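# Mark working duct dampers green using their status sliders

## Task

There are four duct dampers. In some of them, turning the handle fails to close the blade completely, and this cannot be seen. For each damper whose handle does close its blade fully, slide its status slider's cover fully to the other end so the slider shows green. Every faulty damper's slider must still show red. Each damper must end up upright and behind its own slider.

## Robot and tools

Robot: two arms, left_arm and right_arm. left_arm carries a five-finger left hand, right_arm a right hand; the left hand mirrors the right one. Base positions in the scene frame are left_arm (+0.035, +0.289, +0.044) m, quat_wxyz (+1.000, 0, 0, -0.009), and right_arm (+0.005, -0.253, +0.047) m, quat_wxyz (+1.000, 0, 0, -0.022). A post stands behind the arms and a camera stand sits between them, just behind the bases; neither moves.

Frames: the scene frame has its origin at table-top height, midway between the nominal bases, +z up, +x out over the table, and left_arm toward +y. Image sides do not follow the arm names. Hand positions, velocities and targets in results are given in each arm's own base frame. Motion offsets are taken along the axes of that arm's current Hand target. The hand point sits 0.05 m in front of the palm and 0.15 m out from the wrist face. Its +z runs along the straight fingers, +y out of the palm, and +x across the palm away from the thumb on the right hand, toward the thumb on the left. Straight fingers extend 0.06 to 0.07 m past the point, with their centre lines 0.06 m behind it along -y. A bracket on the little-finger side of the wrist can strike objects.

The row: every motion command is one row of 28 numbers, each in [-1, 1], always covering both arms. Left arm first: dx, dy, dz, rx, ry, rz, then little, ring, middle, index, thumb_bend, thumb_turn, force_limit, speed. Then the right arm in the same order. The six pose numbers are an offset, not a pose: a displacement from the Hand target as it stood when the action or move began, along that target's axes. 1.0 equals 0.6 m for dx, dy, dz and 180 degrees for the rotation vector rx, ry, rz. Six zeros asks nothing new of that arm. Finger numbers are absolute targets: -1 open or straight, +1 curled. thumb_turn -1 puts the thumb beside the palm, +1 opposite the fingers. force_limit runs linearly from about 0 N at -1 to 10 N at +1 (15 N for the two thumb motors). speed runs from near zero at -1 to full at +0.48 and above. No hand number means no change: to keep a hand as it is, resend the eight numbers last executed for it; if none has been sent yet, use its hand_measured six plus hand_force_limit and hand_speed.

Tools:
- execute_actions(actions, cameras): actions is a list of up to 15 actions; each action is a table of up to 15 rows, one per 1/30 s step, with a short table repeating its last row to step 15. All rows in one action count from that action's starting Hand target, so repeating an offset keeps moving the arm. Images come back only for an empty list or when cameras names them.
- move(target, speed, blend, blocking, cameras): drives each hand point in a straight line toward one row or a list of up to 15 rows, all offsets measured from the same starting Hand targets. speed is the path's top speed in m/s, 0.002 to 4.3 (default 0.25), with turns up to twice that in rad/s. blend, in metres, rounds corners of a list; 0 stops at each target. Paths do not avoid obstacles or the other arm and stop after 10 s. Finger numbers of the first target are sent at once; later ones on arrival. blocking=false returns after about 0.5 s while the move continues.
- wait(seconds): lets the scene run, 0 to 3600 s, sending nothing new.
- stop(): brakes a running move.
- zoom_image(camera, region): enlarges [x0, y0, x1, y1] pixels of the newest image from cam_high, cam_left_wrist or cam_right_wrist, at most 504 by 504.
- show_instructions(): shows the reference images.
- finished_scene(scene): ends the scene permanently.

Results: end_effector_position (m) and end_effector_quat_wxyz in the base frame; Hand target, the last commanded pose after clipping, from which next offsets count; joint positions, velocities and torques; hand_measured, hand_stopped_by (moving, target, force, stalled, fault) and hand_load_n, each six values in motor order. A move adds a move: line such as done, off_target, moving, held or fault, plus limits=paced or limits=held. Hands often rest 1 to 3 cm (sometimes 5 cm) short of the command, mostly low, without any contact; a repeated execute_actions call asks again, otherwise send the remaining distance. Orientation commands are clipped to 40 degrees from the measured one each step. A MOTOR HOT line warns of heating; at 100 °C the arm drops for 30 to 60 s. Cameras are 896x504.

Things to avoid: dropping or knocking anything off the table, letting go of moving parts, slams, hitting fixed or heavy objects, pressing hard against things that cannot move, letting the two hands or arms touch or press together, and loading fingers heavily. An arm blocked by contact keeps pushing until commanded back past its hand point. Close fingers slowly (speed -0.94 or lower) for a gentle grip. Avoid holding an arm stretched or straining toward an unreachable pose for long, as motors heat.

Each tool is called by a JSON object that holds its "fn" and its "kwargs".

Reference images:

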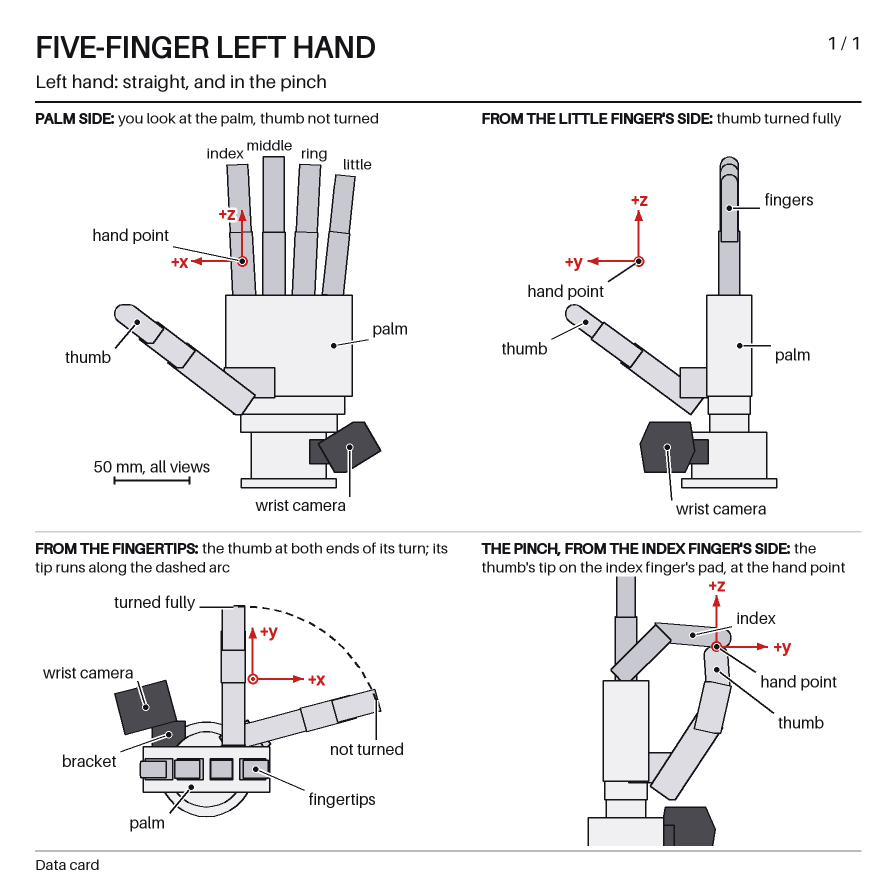

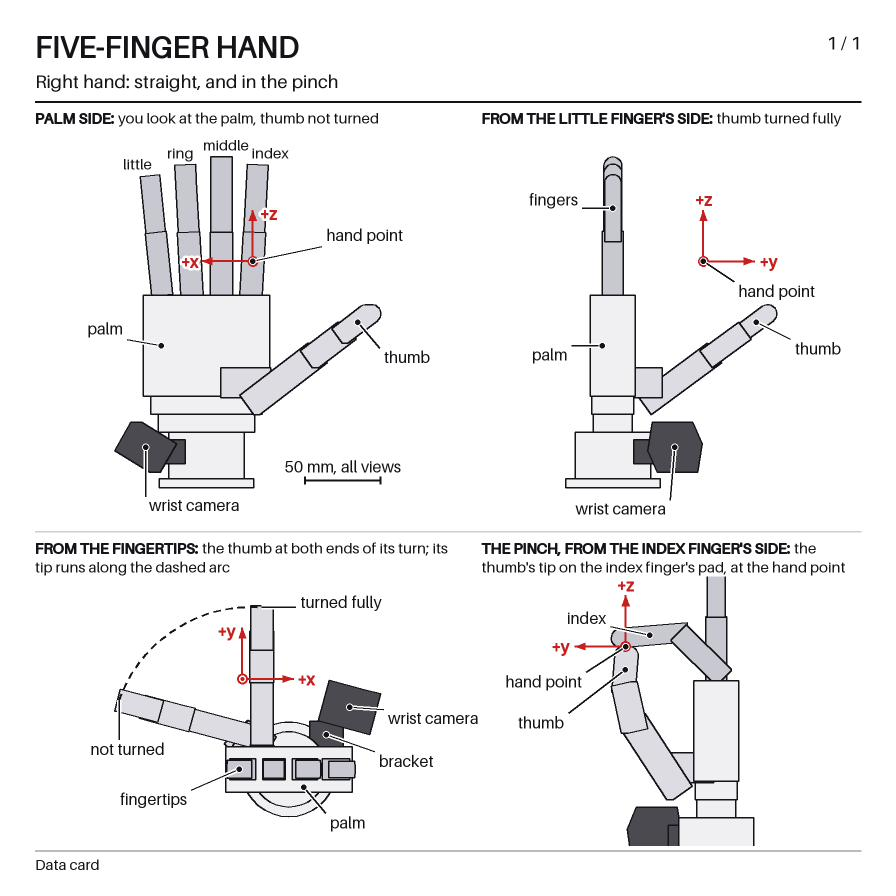

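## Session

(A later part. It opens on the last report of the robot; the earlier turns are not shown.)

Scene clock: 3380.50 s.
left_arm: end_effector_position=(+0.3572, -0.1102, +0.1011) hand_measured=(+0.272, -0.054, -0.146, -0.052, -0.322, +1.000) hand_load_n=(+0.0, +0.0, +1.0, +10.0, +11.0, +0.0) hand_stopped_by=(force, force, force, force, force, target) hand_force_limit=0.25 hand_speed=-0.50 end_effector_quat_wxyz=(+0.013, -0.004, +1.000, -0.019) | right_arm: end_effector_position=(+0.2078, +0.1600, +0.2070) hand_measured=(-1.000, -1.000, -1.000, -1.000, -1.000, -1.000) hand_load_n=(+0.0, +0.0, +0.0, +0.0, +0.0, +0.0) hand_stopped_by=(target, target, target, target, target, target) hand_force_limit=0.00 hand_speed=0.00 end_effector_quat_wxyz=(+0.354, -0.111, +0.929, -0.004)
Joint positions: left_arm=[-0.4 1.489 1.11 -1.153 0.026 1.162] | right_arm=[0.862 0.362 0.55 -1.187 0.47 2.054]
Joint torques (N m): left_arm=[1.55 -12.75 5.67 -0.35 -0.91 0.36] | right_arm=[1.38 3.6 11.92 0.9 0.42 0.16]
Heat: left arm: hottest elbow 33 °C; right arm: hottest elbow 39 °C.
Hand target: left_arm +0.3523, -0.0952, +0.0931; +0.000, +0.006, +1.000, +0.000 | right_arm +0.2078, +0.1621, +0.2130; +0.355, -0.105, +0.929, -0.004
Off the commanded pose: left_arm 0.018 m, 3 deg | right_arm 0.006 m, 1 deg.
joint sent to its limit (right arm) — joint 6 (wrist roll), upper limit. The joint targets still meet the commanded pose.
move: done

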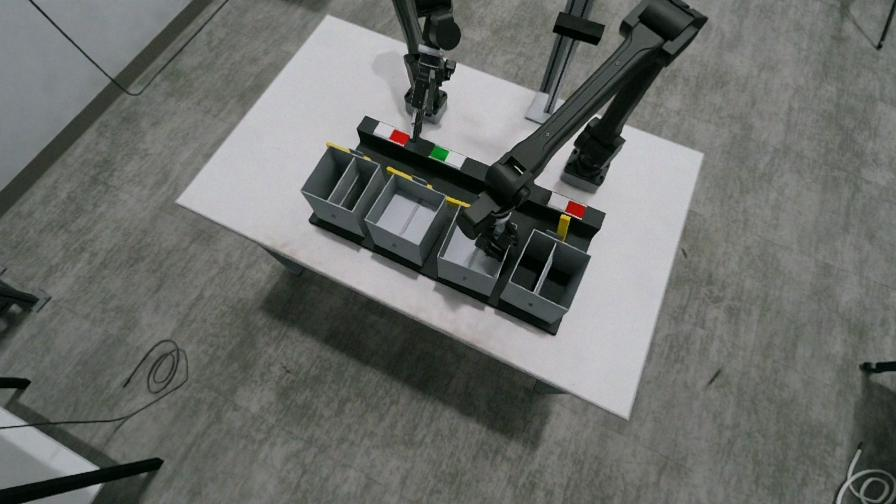

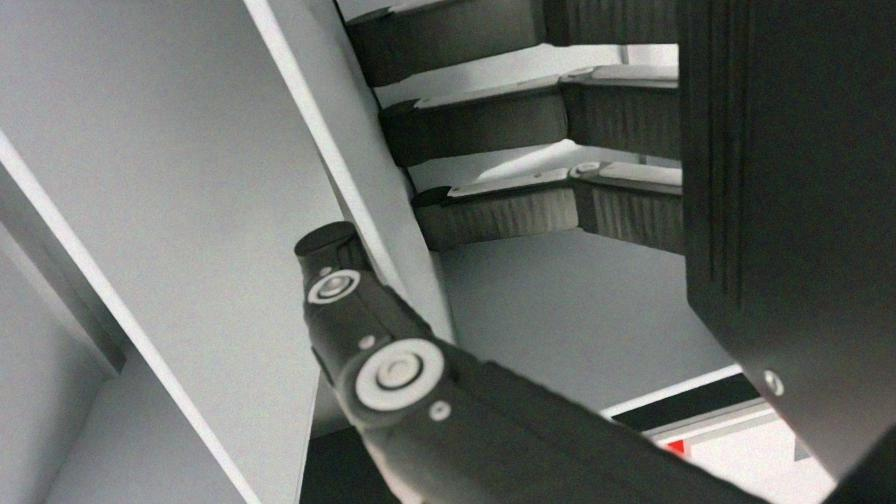

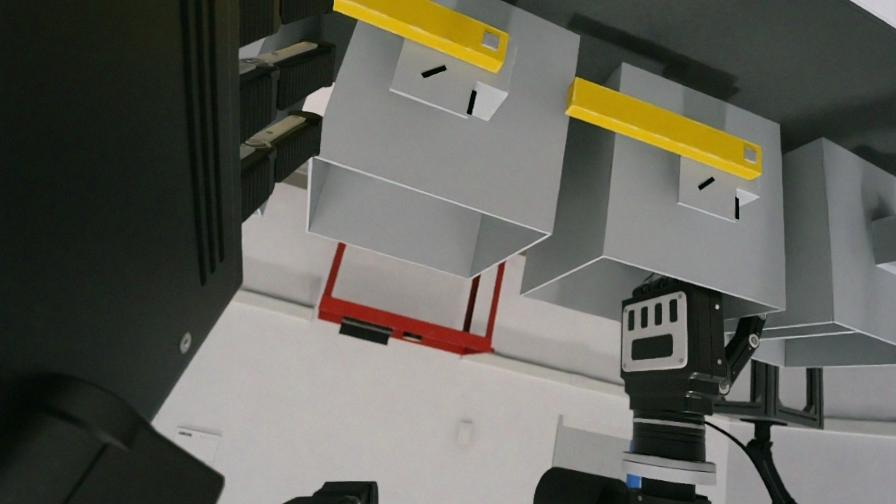

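{"fn": "move", "kwargs": {"target": [[-0.006,-0.022,0,0,0,-0.006,0.5,0.5,0.5,0.5,0.65,1,0.25,-0.5,0,0,0,0,0,0,-1,-1,-1,-1,-1,-1,0,0],[-0.006,-0.022,0,0,0,-0.006,-0.45,-0.45,-0.45,-0.45,-0.5,1,0,-0.3,0,0,0,0,0,0,-1,-1,-1,-1,-1,-1,0,0]], "speed": 0.05, "cameras": []}}

{"fn": "move", "kwargs": {"target": [[0,0.0,-0.25,0,0,0,-0.45,-0.45,-0.45,-0.45,-0.5,1,0,-0.3,0,0,0,0,0,0,-1,-1,-1,-1,-1,-1,0,0]], "speed": 0.12, "cameras": ["all"]}}

Scene clock: 3396.30 s.
left_arm: end_effector_position=(+0.3549, -0.1053, +0.1039) hand_measured=(-0.450, -0.450, -0.448, -0.450, -0.500, +1.000) hand_load_n=(+0.0, +0.0, -6.5, +0.0, +0.0, +0.0) hand_stopped_by=(target, target, target, target, target, target) hand_force_limit=0.00 hand_speed=-0.30 end_effector_quat_wxyz=(+0.013, -0.007, +1.000, -0.002) | right_arm: end_effector_position=(+0.2079, +0.1600, +0.2070) hand_measured=(-1.000, -1.000, -1.000, -1.000, -1.000, -1.000) hand_load_n=(+0.0, +0.0, +0.0, +0.0, +0.0, +0.0) hand_stopped_by=(target, target, target, target, target, target) hand_force_limit=0.00 hand_speed=0.00 end_effector_quat_wxyz=(+0.354, -0.111, +0.929, -0.004)
Joint positions: left_arm=[-0.406 1.489 1.112 -1.17 -0.007 1.151] | right_arm=[0.862 0.362 0.55 -1.187 0.47 2.054]
Joint torques (N m): left_arm=[0.03 -10.64 7.38 0.23 0.18 0.05] | right_arm=[0.56 3.02 11.63 0.76 0.43 0.16]
Heat: left arm: hottest elbow 33 °C; right arm: hottest elbow 40 °C.
Hand target: left_arm +0.3558, -0.1085, +0.0931; +0.000, -0.004, +1.000, +0.000 | right_arm +0.2078, +0.1621, +0.2130; +0.355, -0.105, +0.929, -0.004
Off the commanded pose: left_arm 0.011 m, 1 deg | right_arm 0.006 m, 1 deg.
joint sent to its limit (right arm) — joint 6 (wrist roll), upper limit. The joint targets still meet the commanded pose.
move: off_target (left_arm); target 2's new numbers were sent with left_arm's hand 0.008 m and 3 deg from that target

Scene clock: 3398.10 s.
left_arm: end_effector_position=(+0.3488, -0.1036, +0.2288) hand_measured=(-0.450, -0.450, -0.450, -0.450, -0.500, +1.000) hand_load_n=(+0.5, +0.0, +0.0, +0.0, +0.0, +0.0) hand_stopped_by=(target, target, target, target, target, target) hand_force_limit=0.00 hand_speed=-0.30 end_effector_quat_wxyz=(-0.015, -0.008, +1.000, +0.008) | right_arm: end_effector_position=(+0.2079, +0.1600, +0.2070) hand_measured=(-1.000, -1.000, -1.000, -1.000, -1.000, -1.000) hand_load_n=(+0.0, +0.0, +0.0, +0.0, +0.0, +0.0) hand_stopped_by=(target, target, target, target, target, target) hand_force_limit=0.00 hand_speed=0.00 end_effector_quat_wxyz=(+0.354, -0.111, +0.929, -0.004)
Joint positions: left_arm=[-0.406 1.445 1.393 -1.553 -0.003 1.15] | right_arm=[0.862 0.362 0.55 -1.187 0.47 2.054]
Joint torques (N m): left_arm=[0.09 -13.92 10.3 -0.49 0.04 0.05] | right_arm=[1.55 2.32 11.93 0.92 0.45 0.17]
Heat: left arm: hottest elbow 33 °C; right arm: hottest elbow 40 °C.
Hand target: left_arm +0.3556, -0.1085, +0.2432; +0.000, -0.003, +1.000, +0.000 | right_arm +0.2078, +0.1621, +0.2130; +0.355, -0.105, +0.929, -0.004
Off the commanded pose: left_arm 0.017 m, 2 deg | right_arm 0.006 m, 1 deg.
joint sent to its limit (right arm) — joint 6 (wrist roll), upper limit. The joint targets still meet the commanded pose.
move: off_target (left_arm)

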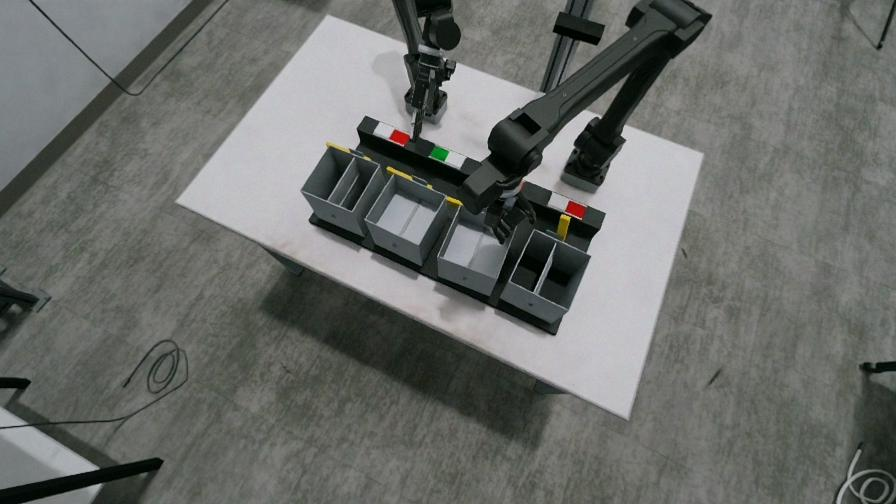

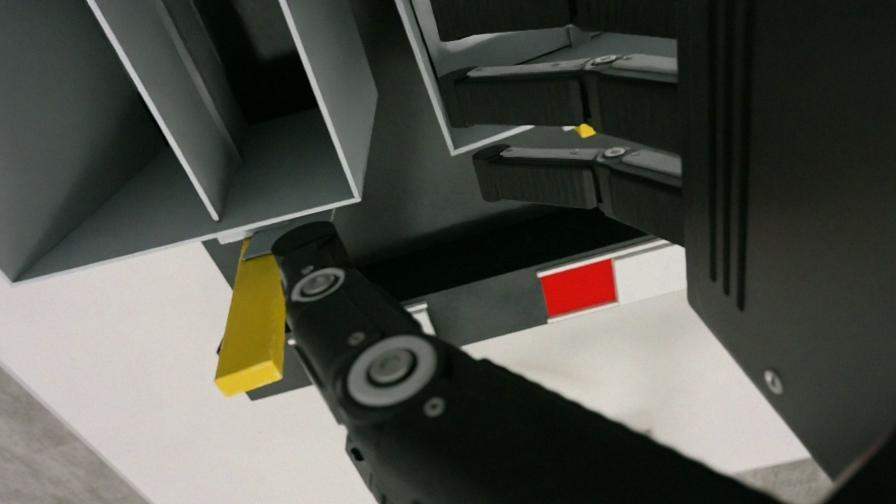

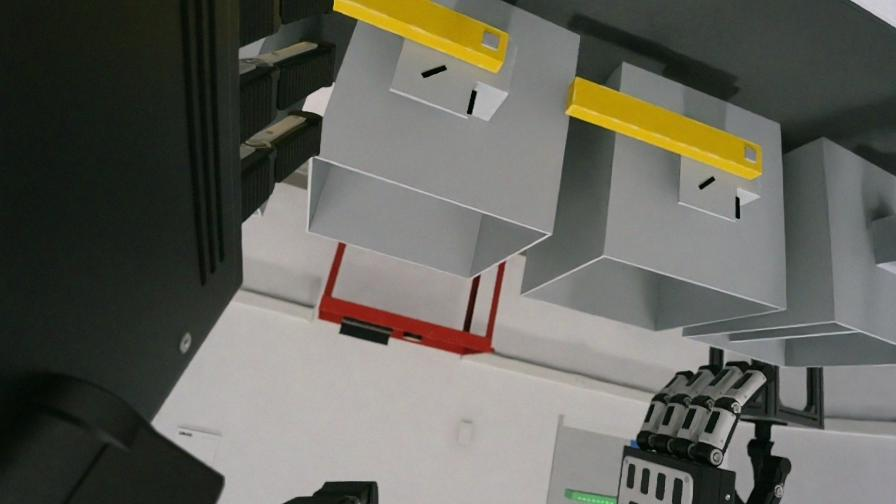

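{"fn": "move", "kwargs": {"target": [[-0.117,-0.333,-0.1,0,0,0,-0.45,-0.45,-0.45,-0.45,-0.5,1,0,-0.3,0,0,0,0,0,0,-1,-1,-1,-1,-1,-1,0,0]], "speed": 0.3, "cameras": ["all"]}}

{"fn": "zoom_image", "kwargs": {"camera": "cam_left_wrist", "region": [0, 0, 504, 504]}}

{"fn": "zoom_image", "kwargs": {"camera": "cam_high", "region": [350, 150, 530, 310]}}

Scene clock: 3407.83 s.
left_arm: end_effector_position=(+0.4201, -0.3027, +0.3012) hand_measured=(-0.450, -0.450, -0.450, -0.450, -0.500, +1.000) hand_load_n=(+0.0, +0.0, +0.0, +0.0, +0.0, +0.0) hand_stopped_by=(target, target, target, target, target, target) hand_force_limit=0.00 hand_speed=-0.30 end_effector_quat_wxyz=(+0.049, +0.006, +0.998, -0.035) | right_arm: end_effector_position=(+0.2079, +0.1600, +0.2070) hand_measured=(-1.000, -1.000, -1.000, -1.000, -1.000, -1.000) hand_load_n=(+0.0, +0.0, +0.0, +0.0, +0.0, +0.0) hand_stopped_by=(target, target, target, target, target, target) hand_force_limit=0.00 hand_speed=0.00 end_effector_quat_wxyz=(+0.354, -0.111, +0.929, -0.004)
Joint positions: left_arm=[-0.681 1.802 2.043 -1.691 -0.007 0.903] | right_arm=[0.862 0.362 0.55 -1.187 0.47 2.054]
Joint torques (N m): left_arm=[0.56 -17.61 10.43 -0.1 -0.12 -0.09] | right_arm=[1.96 2.96 11.81 0.84 0.42 0.17]
Heat: left arm: hottest elbow 35 °C; right arm: hottest elbow 40 °C.
Hand target: left_arm +0.4272, -0.3077, +0.3032; +0.000, -0.003, +1.000, +0.000 | right_arm +0.2078, +0.1621, +0.2130; +0.355, -0.105, +0.929, -0.004
Off the commanded pose: left_arm 0.009 m, 7 deg | right_arm 0.006 m, 1 deg.
joint sent to its limit (left arm) — joint 4 (wrist pitch), lower limit. The joint targets are off in orientation, not in position.
joint sent to its limit (right arm) — joint 6 (wrist roll), upper limit. The joint targets still meet the commanded pose.
move: off_target (left_arm)

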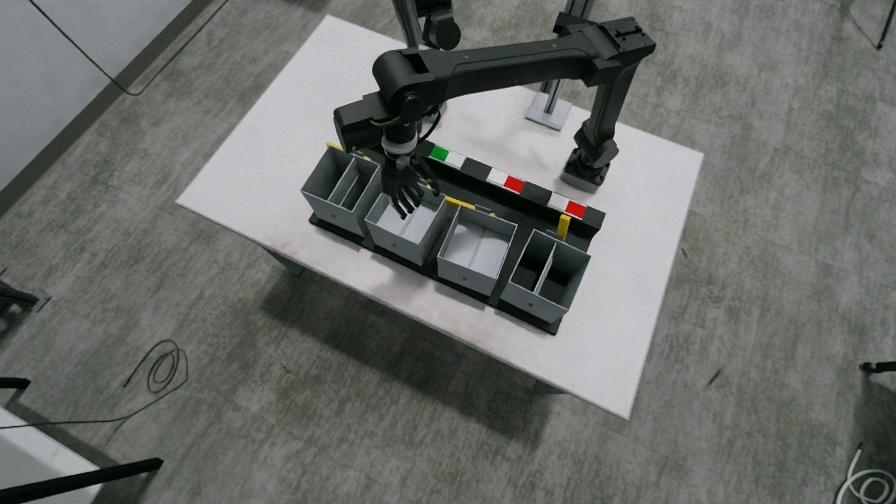

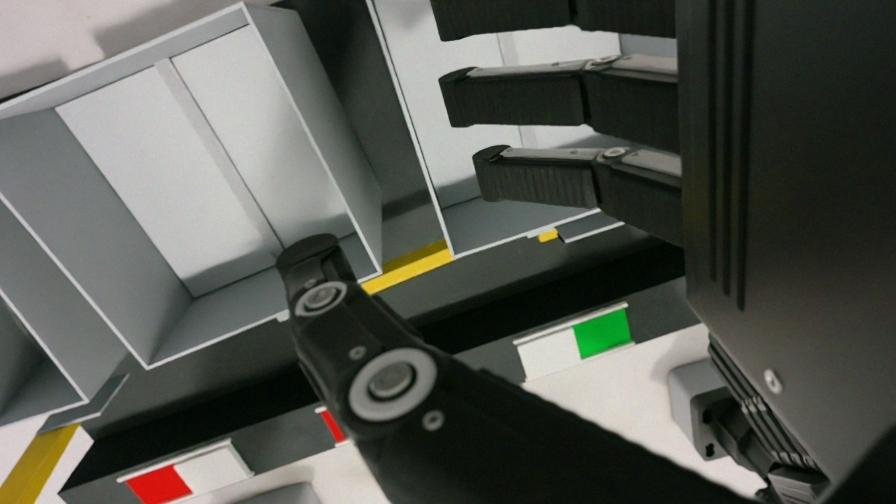

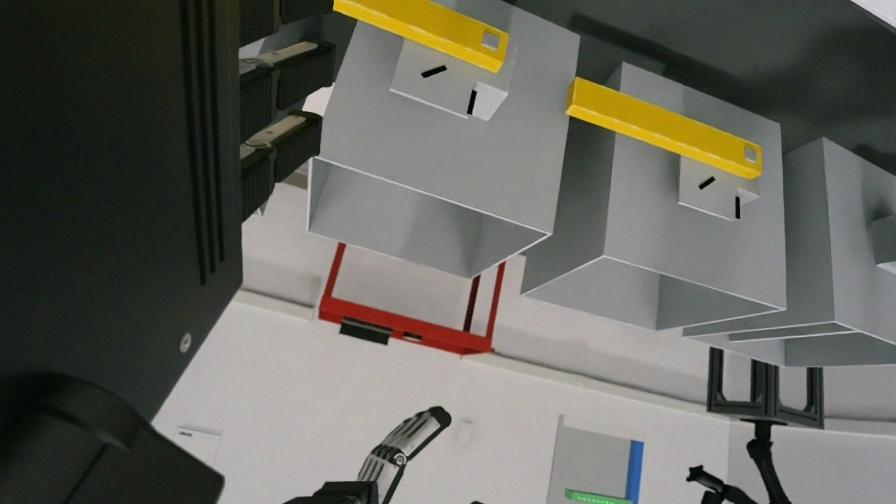

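Scaled by 1.000.

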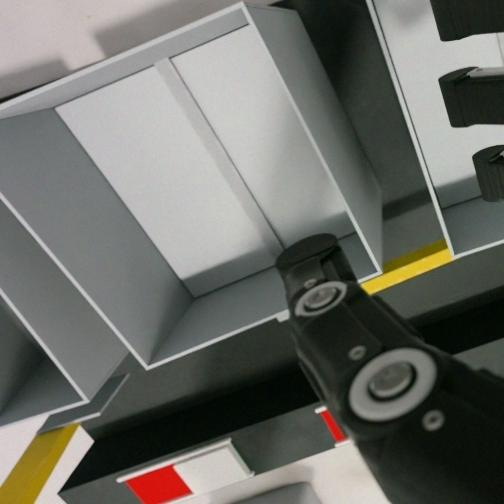

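Scaled by 2.800.

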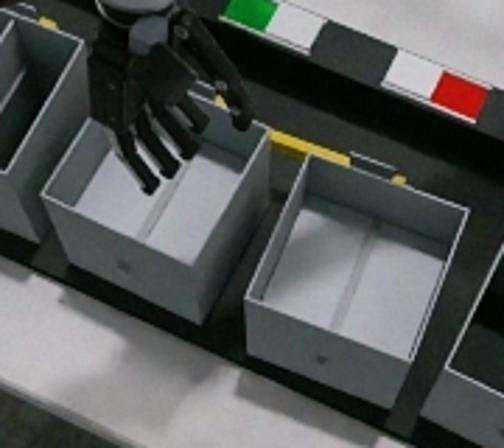

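{"fn": "zoom_image", "kwargs": {"camera": "cam_high", "region": [430, 195, 530, 295]}}

Scaled by 5.040.

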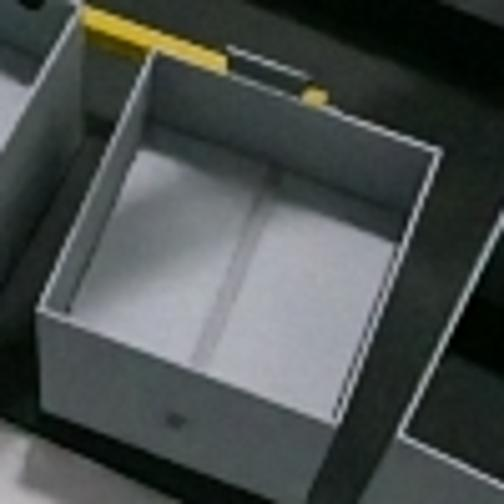

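{"fn": "zoom_image", "kwargs": {"camera": "cam_high", "region": [500, 210, 600, 340]}}

Scaled by 3.877.

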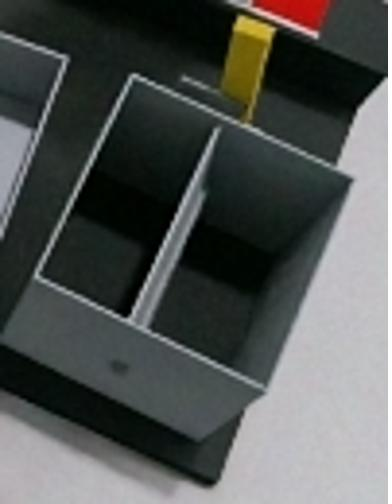

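{"fn": "move", "kwargs": {"target": [[0.1188,0.6448,-0.0217,0,0,0.0085,-0.45,-0.45,-0.45,-0.45,-0.5,1,0,-0.3,0,0,0,0,0,0,-1,-1,-1,-1,-1,-1,0,0],[0.1188,0.6448,0.0787,0,0,0.0085,-0.45,-0.45,-0.45,-0.45,-0.5,1,0,-0.3,0,0,0,0,0,0,-1,-1,-1,-1,-1,-1,0,0]], "speed": [0.35,0.2], "blend": [0.02,0], "cameras": ["all"]}}

{"fn": "zoom_image", "kwargs": {"camera": "cam_high", "region": [340, 150, 620, 340]}}

Scene clock: 3494.60 s.
left_arm: end_effector_position=(+0.3488, +0.0800, +0.2589) hand_measured=(-0.450, -0.450, -0.450, -0.450, -0.500, +1.000) hand_load_n=(+0.0, +0.0, +0.0, +0.0, +0.0, +0.0) hand_stopped_by=(target, target, target, target, target, target) hand_force_limit=0.00 hand_speed=-0.30 end_effector_quat_wxyz=(+0.000, +0.002, +1.000, +0.001) | right_arm: end_effector_position=(+0.2079, +0.1600, +0.2070) hand_measured=(-1.000, -1.000, -1.000, -1.000, -1.000, -1.000) hand_load_n=(+0.0, +0.0, +0.0, +0.0, +0.0, +0.0) hand_stopped_by=(target, target, target, target, target, target) hand_force_limit=0.00 hand_speed=0.00 end_effector_quat_wxyz=(+0.354, -0.111, +0.929, -0.004)
Joint positions: left_arm=[0.052 1.331 1.364 -1.603 -0.002 1.626] | right_arm=[0.862 0.362 0.55 -1.187 0.47 2.054]
Joint torques (N m): left_arm=[0.03 -10.52 7.6 0.32 0.02 0.13] | right_arm=[1.55 3.02 11.75 0.88 0.39 0.17]
Heat: left arm: hottest elbow 42 °C; right arm: hottest elbow 43 °C.
Hand target: left_arm +0.3533, +0.0785, +0.2558; +0.000, +0.010, +1.000, +0.000 | right_arm +0.2078, +0.1621, +0.2130; +0.355, -0.105, +0.929, -0.004
Off the commanded pose: left_arm 0.006 m, 1 deg | right_arm 0.006 m, 1 deg.
joint sent to its limit (right arm) — joint 6 (wrist roll), upper limit. The joint targets still meet the commanded pose.
move: done

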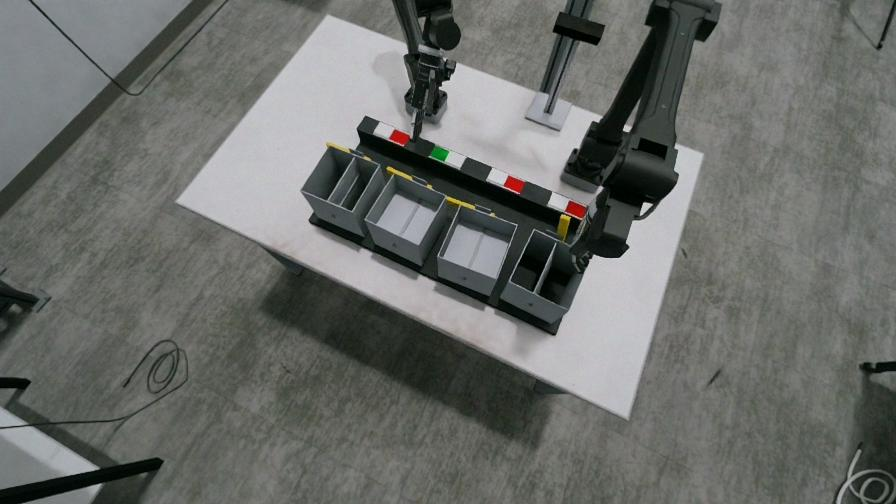

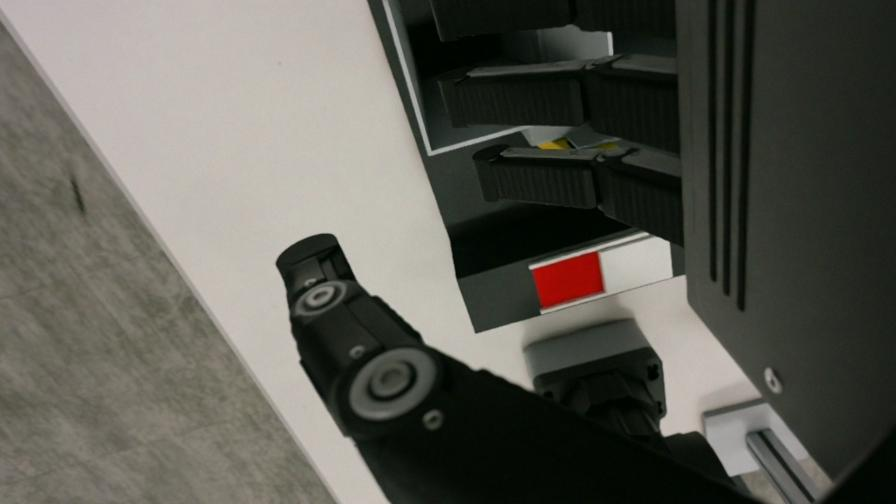

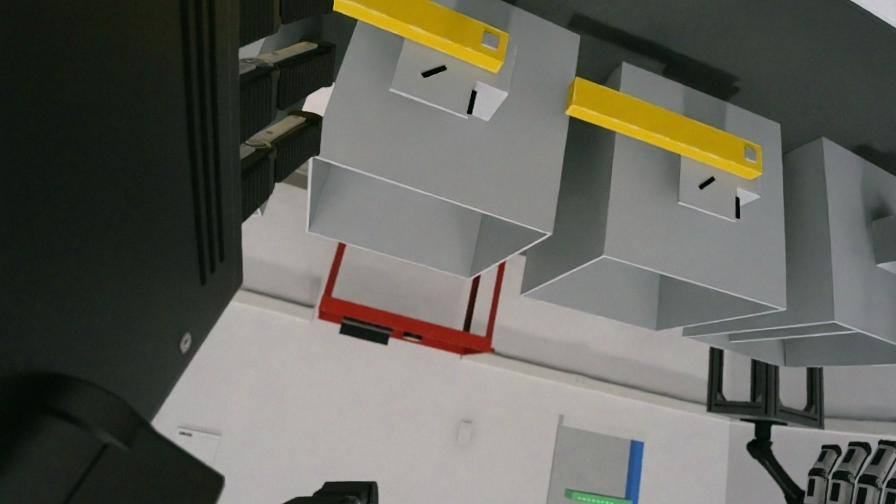

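Scaled by 1.800.

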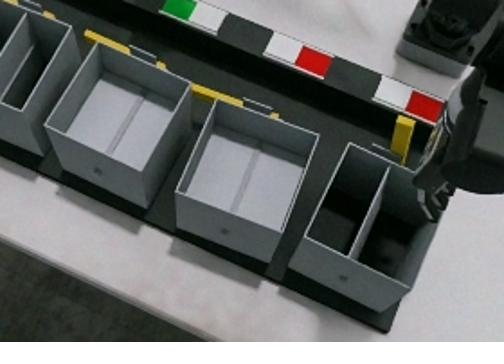

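{"fn": "zoom_image", "kwargs": {"camera": "cam_high", "region": [355, 165, 455, 275]}}

{"fn": "zoom_image", "kwargs": {"camera": "cam_high", "region": [430, 195, 530, 305]}}

Scaled by 4.582.

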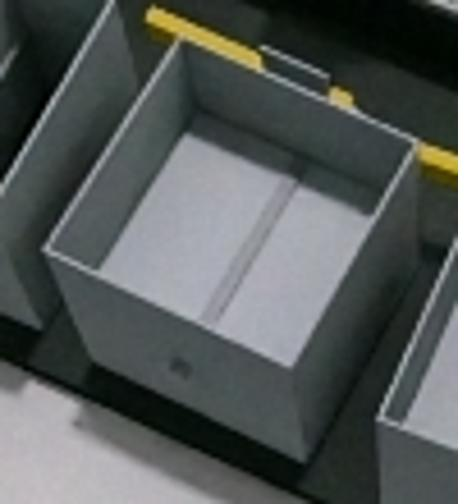

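Scaled by 4.582.

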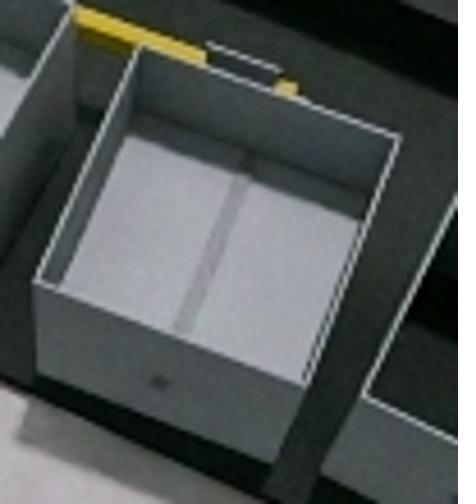

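{"fn": "move", "kwargs": {"target": [[-0.005,-0.002,0.2,0,0,0,-0.45,-0.45,-0.45,-0.45,-0.5,1,0,-0.3,0,0,0,0,0,0,-1,-1,-1,-1,-1,-1,0,0],[-0.005,-0.002,0.268,0,0,0,-0.45,-0.45,-0.45,-0.45,-0.5,1,0,-0.3,0,0,0,0,0,0,-1,-1,-1,-1,-1,-1,0,0]], "speed": [0.15,0.06], "blend": [0.02,0], "cameras": ["cam_left_wrist","cam_high"]}}

Scene clock: 3511.47 s.
left_arm: end_effector_position=(+0.3551, +0.0803, +0.1028) hand_measured=(-0.450, -0.450, -0.450, -0.450, -0.500, +1.000) hand_load_n=(+0.0, +0.0, +0.0, +0.0, +0.0, +0.0) hand_stopped_by=(target, target, target, target, target, target) hand_force_limit=0.00 hand_speed=-0.30 end_effector_quat_wxyz=(+0.007, +0.002, +1.000, +0.001) | right_arm: end_effector_position=(+0.2079, +0.1600, +0.2070) hand_measured=(-1.000, -1.000, -1.000, -1.000, -1.000, -1.000) hand_load_n=(+0.0, +0.0, -0.5, +0.0, +0.0, +0.0) hand_stopped_by=(target, target, target, target, target, target) hand_force_limit=0.00 hand_speed=0.00 end_effector_quat_wxyz=(+0.354, -0.111, +0.929, -0.004)
Joint positions: left_arm=[0.052 1.411 1.025 -1.17 -0.002 1.627] | right_arm=[0.862 0.362 0.55 -1.187 0.47 2.054]
Joint torques (N m): left_arm=[-0.26 -10.4 6.8 0.35 0.02 0.09] | right_arm=[1.14 2.9 11.84 0.96 0.42 0.17]
Heat: left arm: hottest elbow 41 °C; right arm: hottest elbow 43 °C.
Hand target: left_arm +0.3563, +0.0773, +0.0950; +0.000, +0.010, +1.000, +0.000 | right_arm +0.2078, +0.1621, +0.2130; +0.355, -0.105, +0.929, -0.004
Off the commanded pose: left_arm 0.008 m, 1 deg | right_arm 0.006 m, 1 deg.
joint sent to its limit (right arm) — joint 6 (wrist roll), upper limit. The joint targets still meet the commanded pose.
move: done
Images, in order (width x height): cam_high 896x504, cam_left_wrist 896x504.

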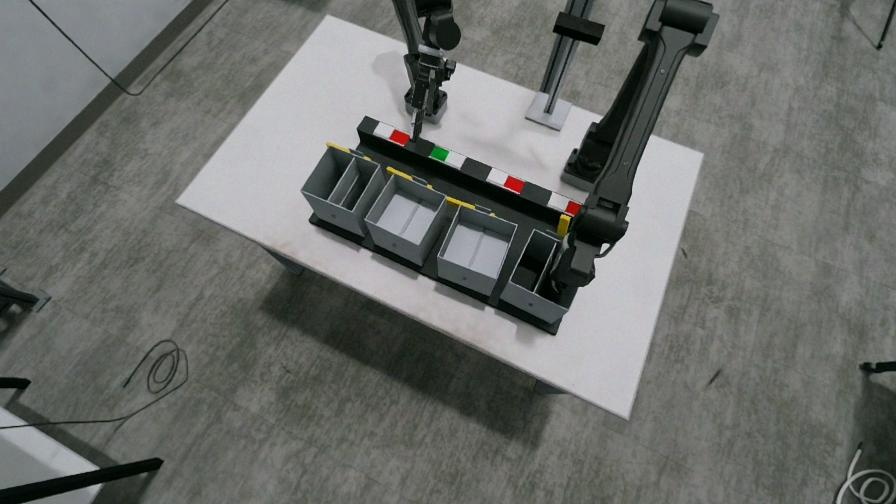

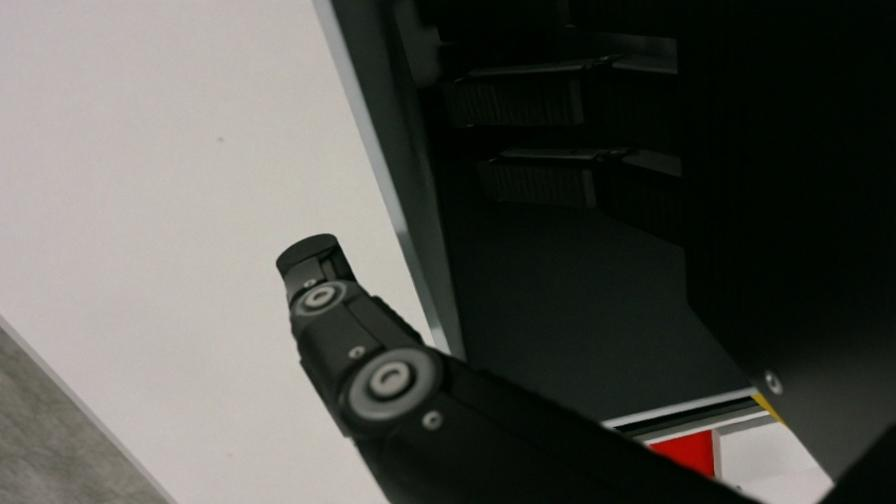

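{"fn": "move", "kwargs": {"target": [[0,0,0,0,0,0,0.35,0.35,0.35,0.35,0.5,1,-0.3,-0.5,0,0,0,0,0,0,-1,-1,-1,-1,-1,-1,0,0]], "cameras": []}}

{"fn": "move", "kwargs": {"target": [[0,0,0,0,0,0,0.5,0.5,0.5,0.5,0.65,1,0.25,-0.5,0,0,0,0,0,0,-1,-1,-1,-1,-1,-1,0,0]], "cameras": []}}

{"fn": "move", "kwargs": {"target": [[0,-0.035,0,0,0,-0.022,0.5,0.5,0.5,0.5,0.65,1,0.25,-0.5,0,0,0,0,0,0,-1,-1,-1,-1,-1,-1,0,0]], "speed": 0.05, "cameras": ["cam_high","cam_left_wrist"]}}

{"fn": "zoom_image", "kwargs": {"camera": "cam_high", "region": [500, 210, 600, 340]}}

Scene clock: 3523.73 s.
left_arm: end_effector_position=(+0.3551, +0.0779, +0.1014) hand_measured=(+0.144, -0.092, -0.274, -0.090, -0.322, +1.000) hand_load_n=(+4.5, +7.0, +0.0, +5.5, +13.0, +2.5) hand_stopped_by=(force, force, force, force, force, target) hand_force_limit=-0.30 hand_speed=-0.50 end_effector_quat_wxyz=(+0.006, +0.007, +1.000, -0.005) | right_arm: end_effector_position=(+0.2079, +0.1600, +0.2070) hand_measured=(-1.000, -1.000, -1.000, -1.000, -1.000, -1.000) hand_load_n=(+0.0, +0.0, +0.0, +0.0, +0.0, +0.0) hand_stopped_by=(target, target, target, target, target, target) hand_force_limit=0.00 hand_speed=0.00 end_effector_quat_wxyz=(+0.354, -0.111, +0.929, -0.004)
Joint positions: left_arm=[0.051 1.412 1.023 -1.171 0.01 1.635] | right_arm=[0.862 0.362 0.55 -1.187 0.47 2.054]
Joint torques (N m): left_arm=[-0.21 -10.4 6.87 0.38 -0.39 0] | right_arm=[1.32 2.84 11.9 0.91 0.43 0.19]
Heat: left arm: hottest elbow 39 °C; right arm: hottest elbow 43 °C.
Hand target: left_arm +0.3562, +0.0773, +0.0949; +0.000, +0.010, +1.000, +0.000 | right_arm +0.2078, +0.1621, +0.2130; +0.355, -0.105, +0.929, -0.004
Off the commanded pose: left_arm 0.007 m, 1 deg | right_arm 0.006 m, 1 deg.
joint sent to its limit (right arm) — joint 6 (wrist roll), upper limit. The joint targets still meet the commanded pose.
move: done

Scene clock: 3524.23 s.
left_arm: end_effector_position=(+0.3551, +0.0768, +0.1011) hand_measured=(+0.180, -0.092, -0.166, -0.064, -0.324, +1.000) hand_load_n=(+3.5, +0.0, +20.0, +8.0, +19.0, +2.5) hand_stopped_by=(force, force, force, force, force, target) hand_force_limit=0.25 hand_speed=-0.50 end_effector_quat_wxyz=(+0.006, +0.007, +1.000, -0.008) | right_arm: end_effector_position=(+0.2079, +0.1600, +0.2070) hand_measured=(-1.000, -1.000, -1.000, -1.000, -1.000, -1.000) hand_load_n=(+0.0, +0.0, +0.0, +0.0, +0.0, +0.0) hand_stopped_by=(target, target, target, target, target, target) hand_force_limit=0.00 hand_speed=0.00 end_effector_quat_wxyz=(+0.354, -0.111, +0.929, -0.004)
Joint positions: left_arm=[0.051 1.412 1.023 -1.171 0.016 1.636] | right_arm=[0.862 0.362 0.55 -1.187 0.47 2.054]
Joint torques (N m): left_arm=[-0.15 -10.4 6.87 0.38 -0.58 0] | right_arm=[1.67 2.96 11.97 0.92 0.41 0.13]
Heat: left arm: hottest elbow 39 °C; right arm: hottest elbow 43 °C.
Hand target: left_arm +0.3562, +0.0773, +0.0949; +0.000, +0.010, +1.000, +0.000 | right_arm +0.2078, +0.1621, +0.2130; +0.355, -0.105, +0.929, -0.004
Off the commanded pose: left_arm 0.006 m, 1 deg | right_arm 0.006 m, 1 deg.
joint sent to its limit (right arm) — joint 6 (wrist roll), upper limit. The joint targets still meet the commanded pose.
move: done

Scene clock: 3525.57 s.
left_arm: end_effector_position=(+0.3517, +0.0670, +0.1018) hand_measured=(+0.180, -0.092, -0.166, -0.064, -0.324, +1.000) hand_load_n=(+1.5, +0.0, +19.0, +6.5, +22.5, +4.5) hand_stopped_by=(force, force, force, force, force, target) hand_force_limit=0.25 hand_speed=-0.50 end_effector_quat_wxyz=(+0.005, -0.019, +1.000, -0.002) | right_arm: end_effector_position=(+0.2079, +0.1600, +0.2070) hand_measured=(-1.000, -1.000, -1.000, -1.000, -1.000, -1.000) hand_load_n=(+0.0, +0.0, +0.0, +0.0, -0.5, +0.0) hand_stopped_by=(target, target, target, target, target, target) hand_force_limit=0.00 hand_speed=0.00 end_effector_quat_wxyz=(+0.354, -0.111, +0.929, -0.004)
Joint positions: left_arm=[0.024 1.412 1.023 -1.173 0.004 1.556] | right_arm=[0.862 0.362 0.55 -1.187 0.47 2.054]
Joint torques (N m): left_arm=[-2.02 -9.7 7.49 0.44 -0.17 -0.38] | right_arm=[0.73 3.43 11.95 1.02 0.45 0.11]
Heat: left arm: hottest elbow 39 °C; right arm: hottest elbow 43 °C.
Hand target: left_arm +0.3558, +0.0563, +0.0949; +0.000, -0.025, +1.000, +0.000 | right_arm +0.2078, +0.1621, +0.2130; +0.355, -0.105, +0.929, -0.004
Off the commanded pose: left_arm 0.013 m, 1 deg | right_arm 0.006 m, 1 deg.
joint sent to its limit (right arm) — joint 6 (wrist roll), upper limit. The joint targets still meet the commanded pose.
move: off_target (left_arm)

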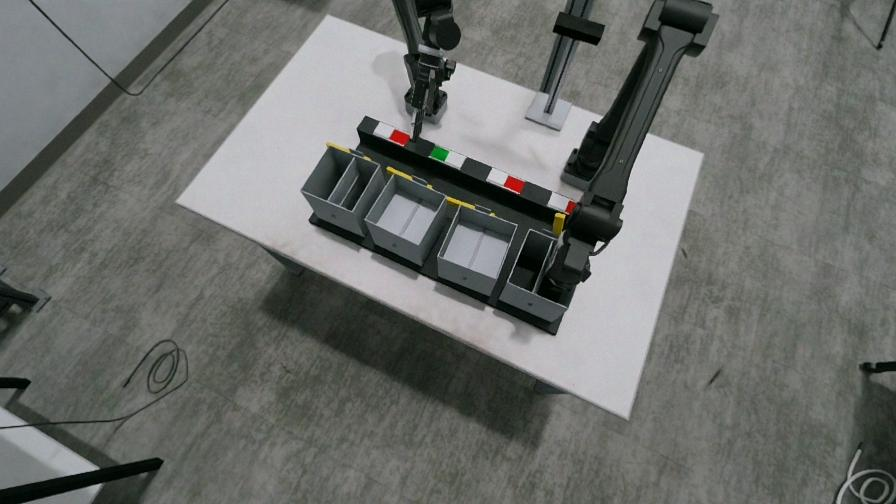

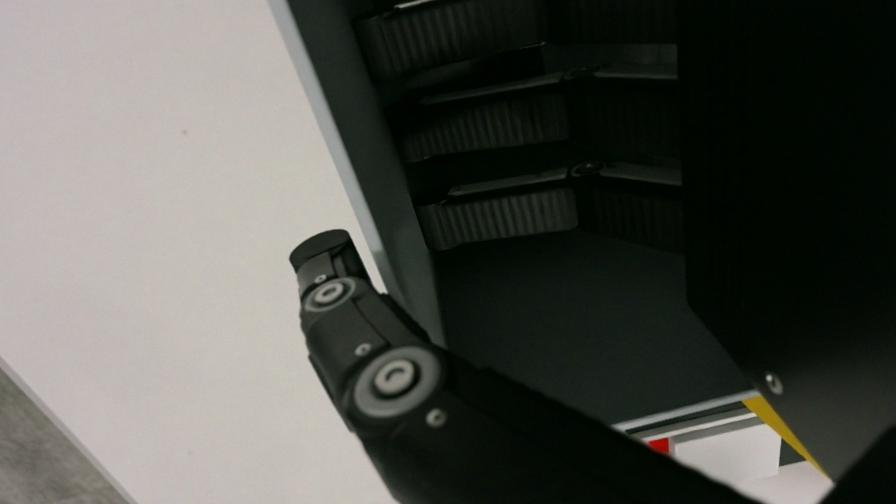

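Scaled by 3.877.

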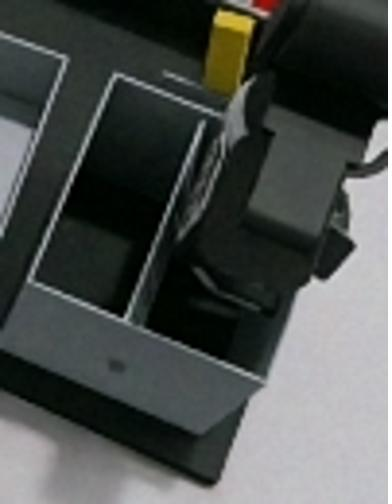

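{"fn": "move", "kwargs": {"target": [[0,0,0,0,0,0,0.5,0.5,0.5,0.5,0.65,1,0.25,-0.5,-0.0797,-0.1757,-0.1782,-0.0857,-0.1314,-0.3934,-1,-1,-1,-1,-1,-1,0,0],[0,0,0,0,0,0,0.5,0.5,0.5,0.5,0.65,1,0.25,-0.5,-0.1497,0.1483,-0.1073,-0.1714,-0.2628,-0.7867,-1,-1,-1,-1,-1,-1,0,0],[0,0,0,0,0,0,0.5,0.5,0.5,0.5,0.65,1,0.25,-0.5,-0.1169,0.4024,0.0365,-0.1714,-0.2628,-0.7867,-1,-1,-1,-1,-1,-1,0,0]], "speed": [0.35,0.35,0.25], "blend": [0.03,0.03,0], "cameras": ["all"]}}

{"fn": "zoom_image", "kwargs": {"camera": "cam_high", "region": [430, 60, 650, 300]}}

Scene clock: 3606.43 s.
left_arm: end_effector_position=(+0.3516, +0.0669, +0.1018) hand_measured=(+0.180, -0.092, -0.166, -0.064, -0.324, +1.000) hand_load_n=(+1.0, +0.5, +18.5, +6.5, +23.0, +4.5) hand_stopped_by=(force, force, force, force, force, target) hand_force_limit=0.25 hand_speed=-0.50 end_effector_quat_wxyz=(+0.005, -0.019, +1.000, -0.002) | right_arm: end_effector_position=(+0.2188, +0.3975, +0.1969) hand_measured=(-1.000, -1.000, -1.000, -1.000, -1.000, -1.000) hand_load_n=(+0.0, +0.0, +0.0, +0.0, +0.0, +0.0) hand_stopped_by=(target, target, target, target, target, target) hand_force_limit=0.00 hand_speed=0.00 end_effector_quat_wxyz=(-0.314, +0.945, -0.019, +0.092)
Joint positions: left_arm=[0.024 1.412 1.023 -1.173 0.004 1.556] | right_arm=[0.999 1.255 1.092 -0.758 -0.163 -0.476]
Joint torques (N m): left_arm=[-2.02 -9.7 7.5 0.43 -0.17 -0.39] | right_arm=[0.56 -11.52 14.5 1.81 -0.03 0.16]
Heat: left arm: hottest elbow 38 °C; right arm: hottest elbow 45 °C.
Hand target: left_arm +0.3558, +0.0564, +0.0949; +0.000, -0.025, +1.000, +0.000 | right_arm +0.2268, +0.4136, +0.2232; -0.340, +0.934, -0.020, +0.107
Off the commanded pose: left_arm 0.013 m, 1 deg | right_arm 0.032 m, 4 deg.
move: off_target (right_arm)

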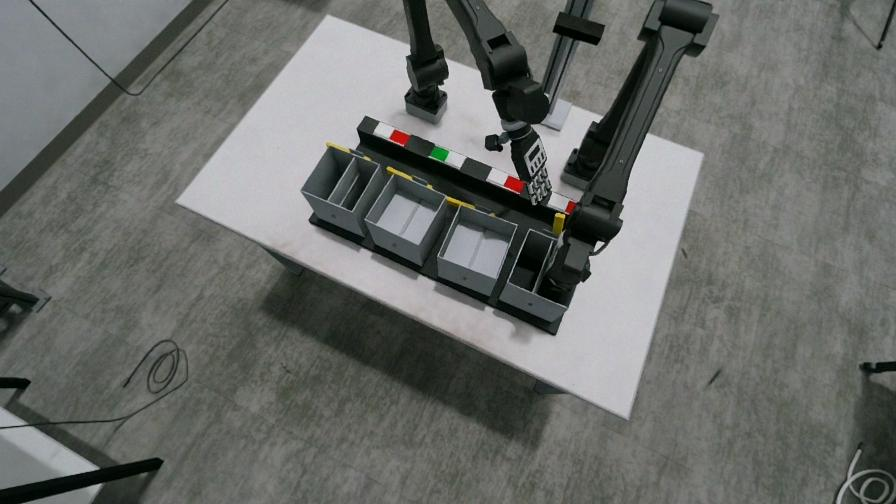

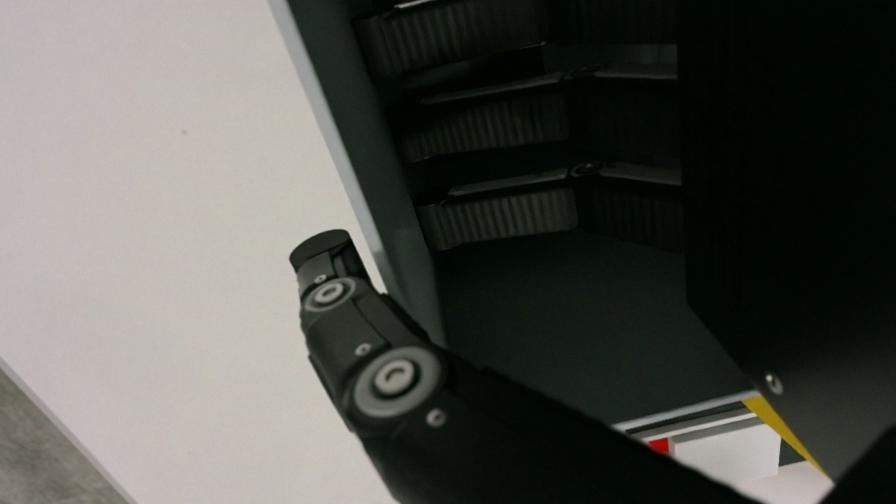

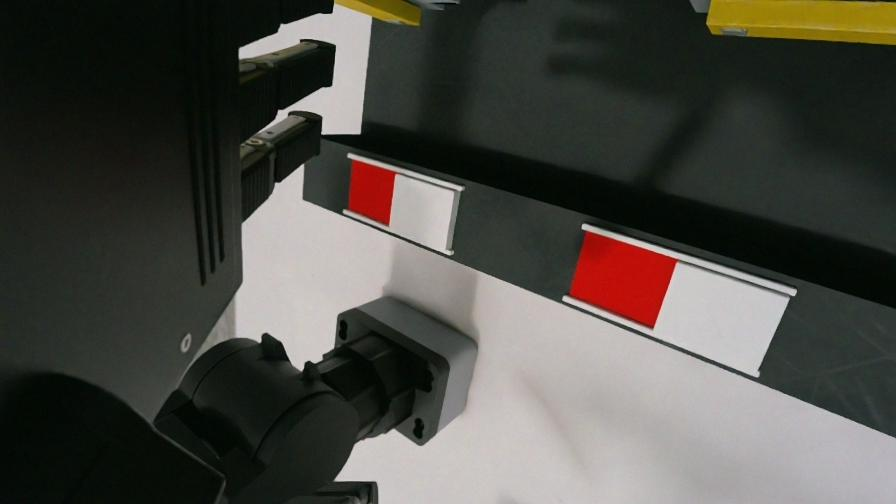

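Scaled by 2.100.

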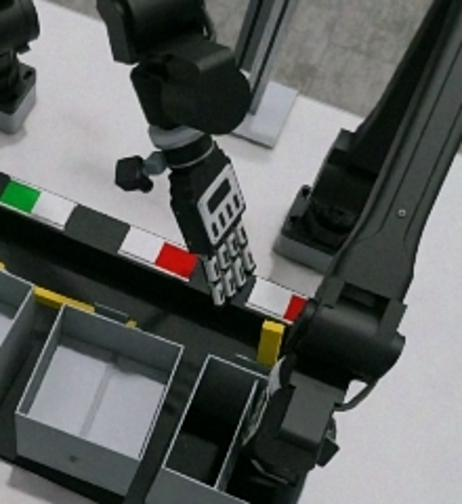

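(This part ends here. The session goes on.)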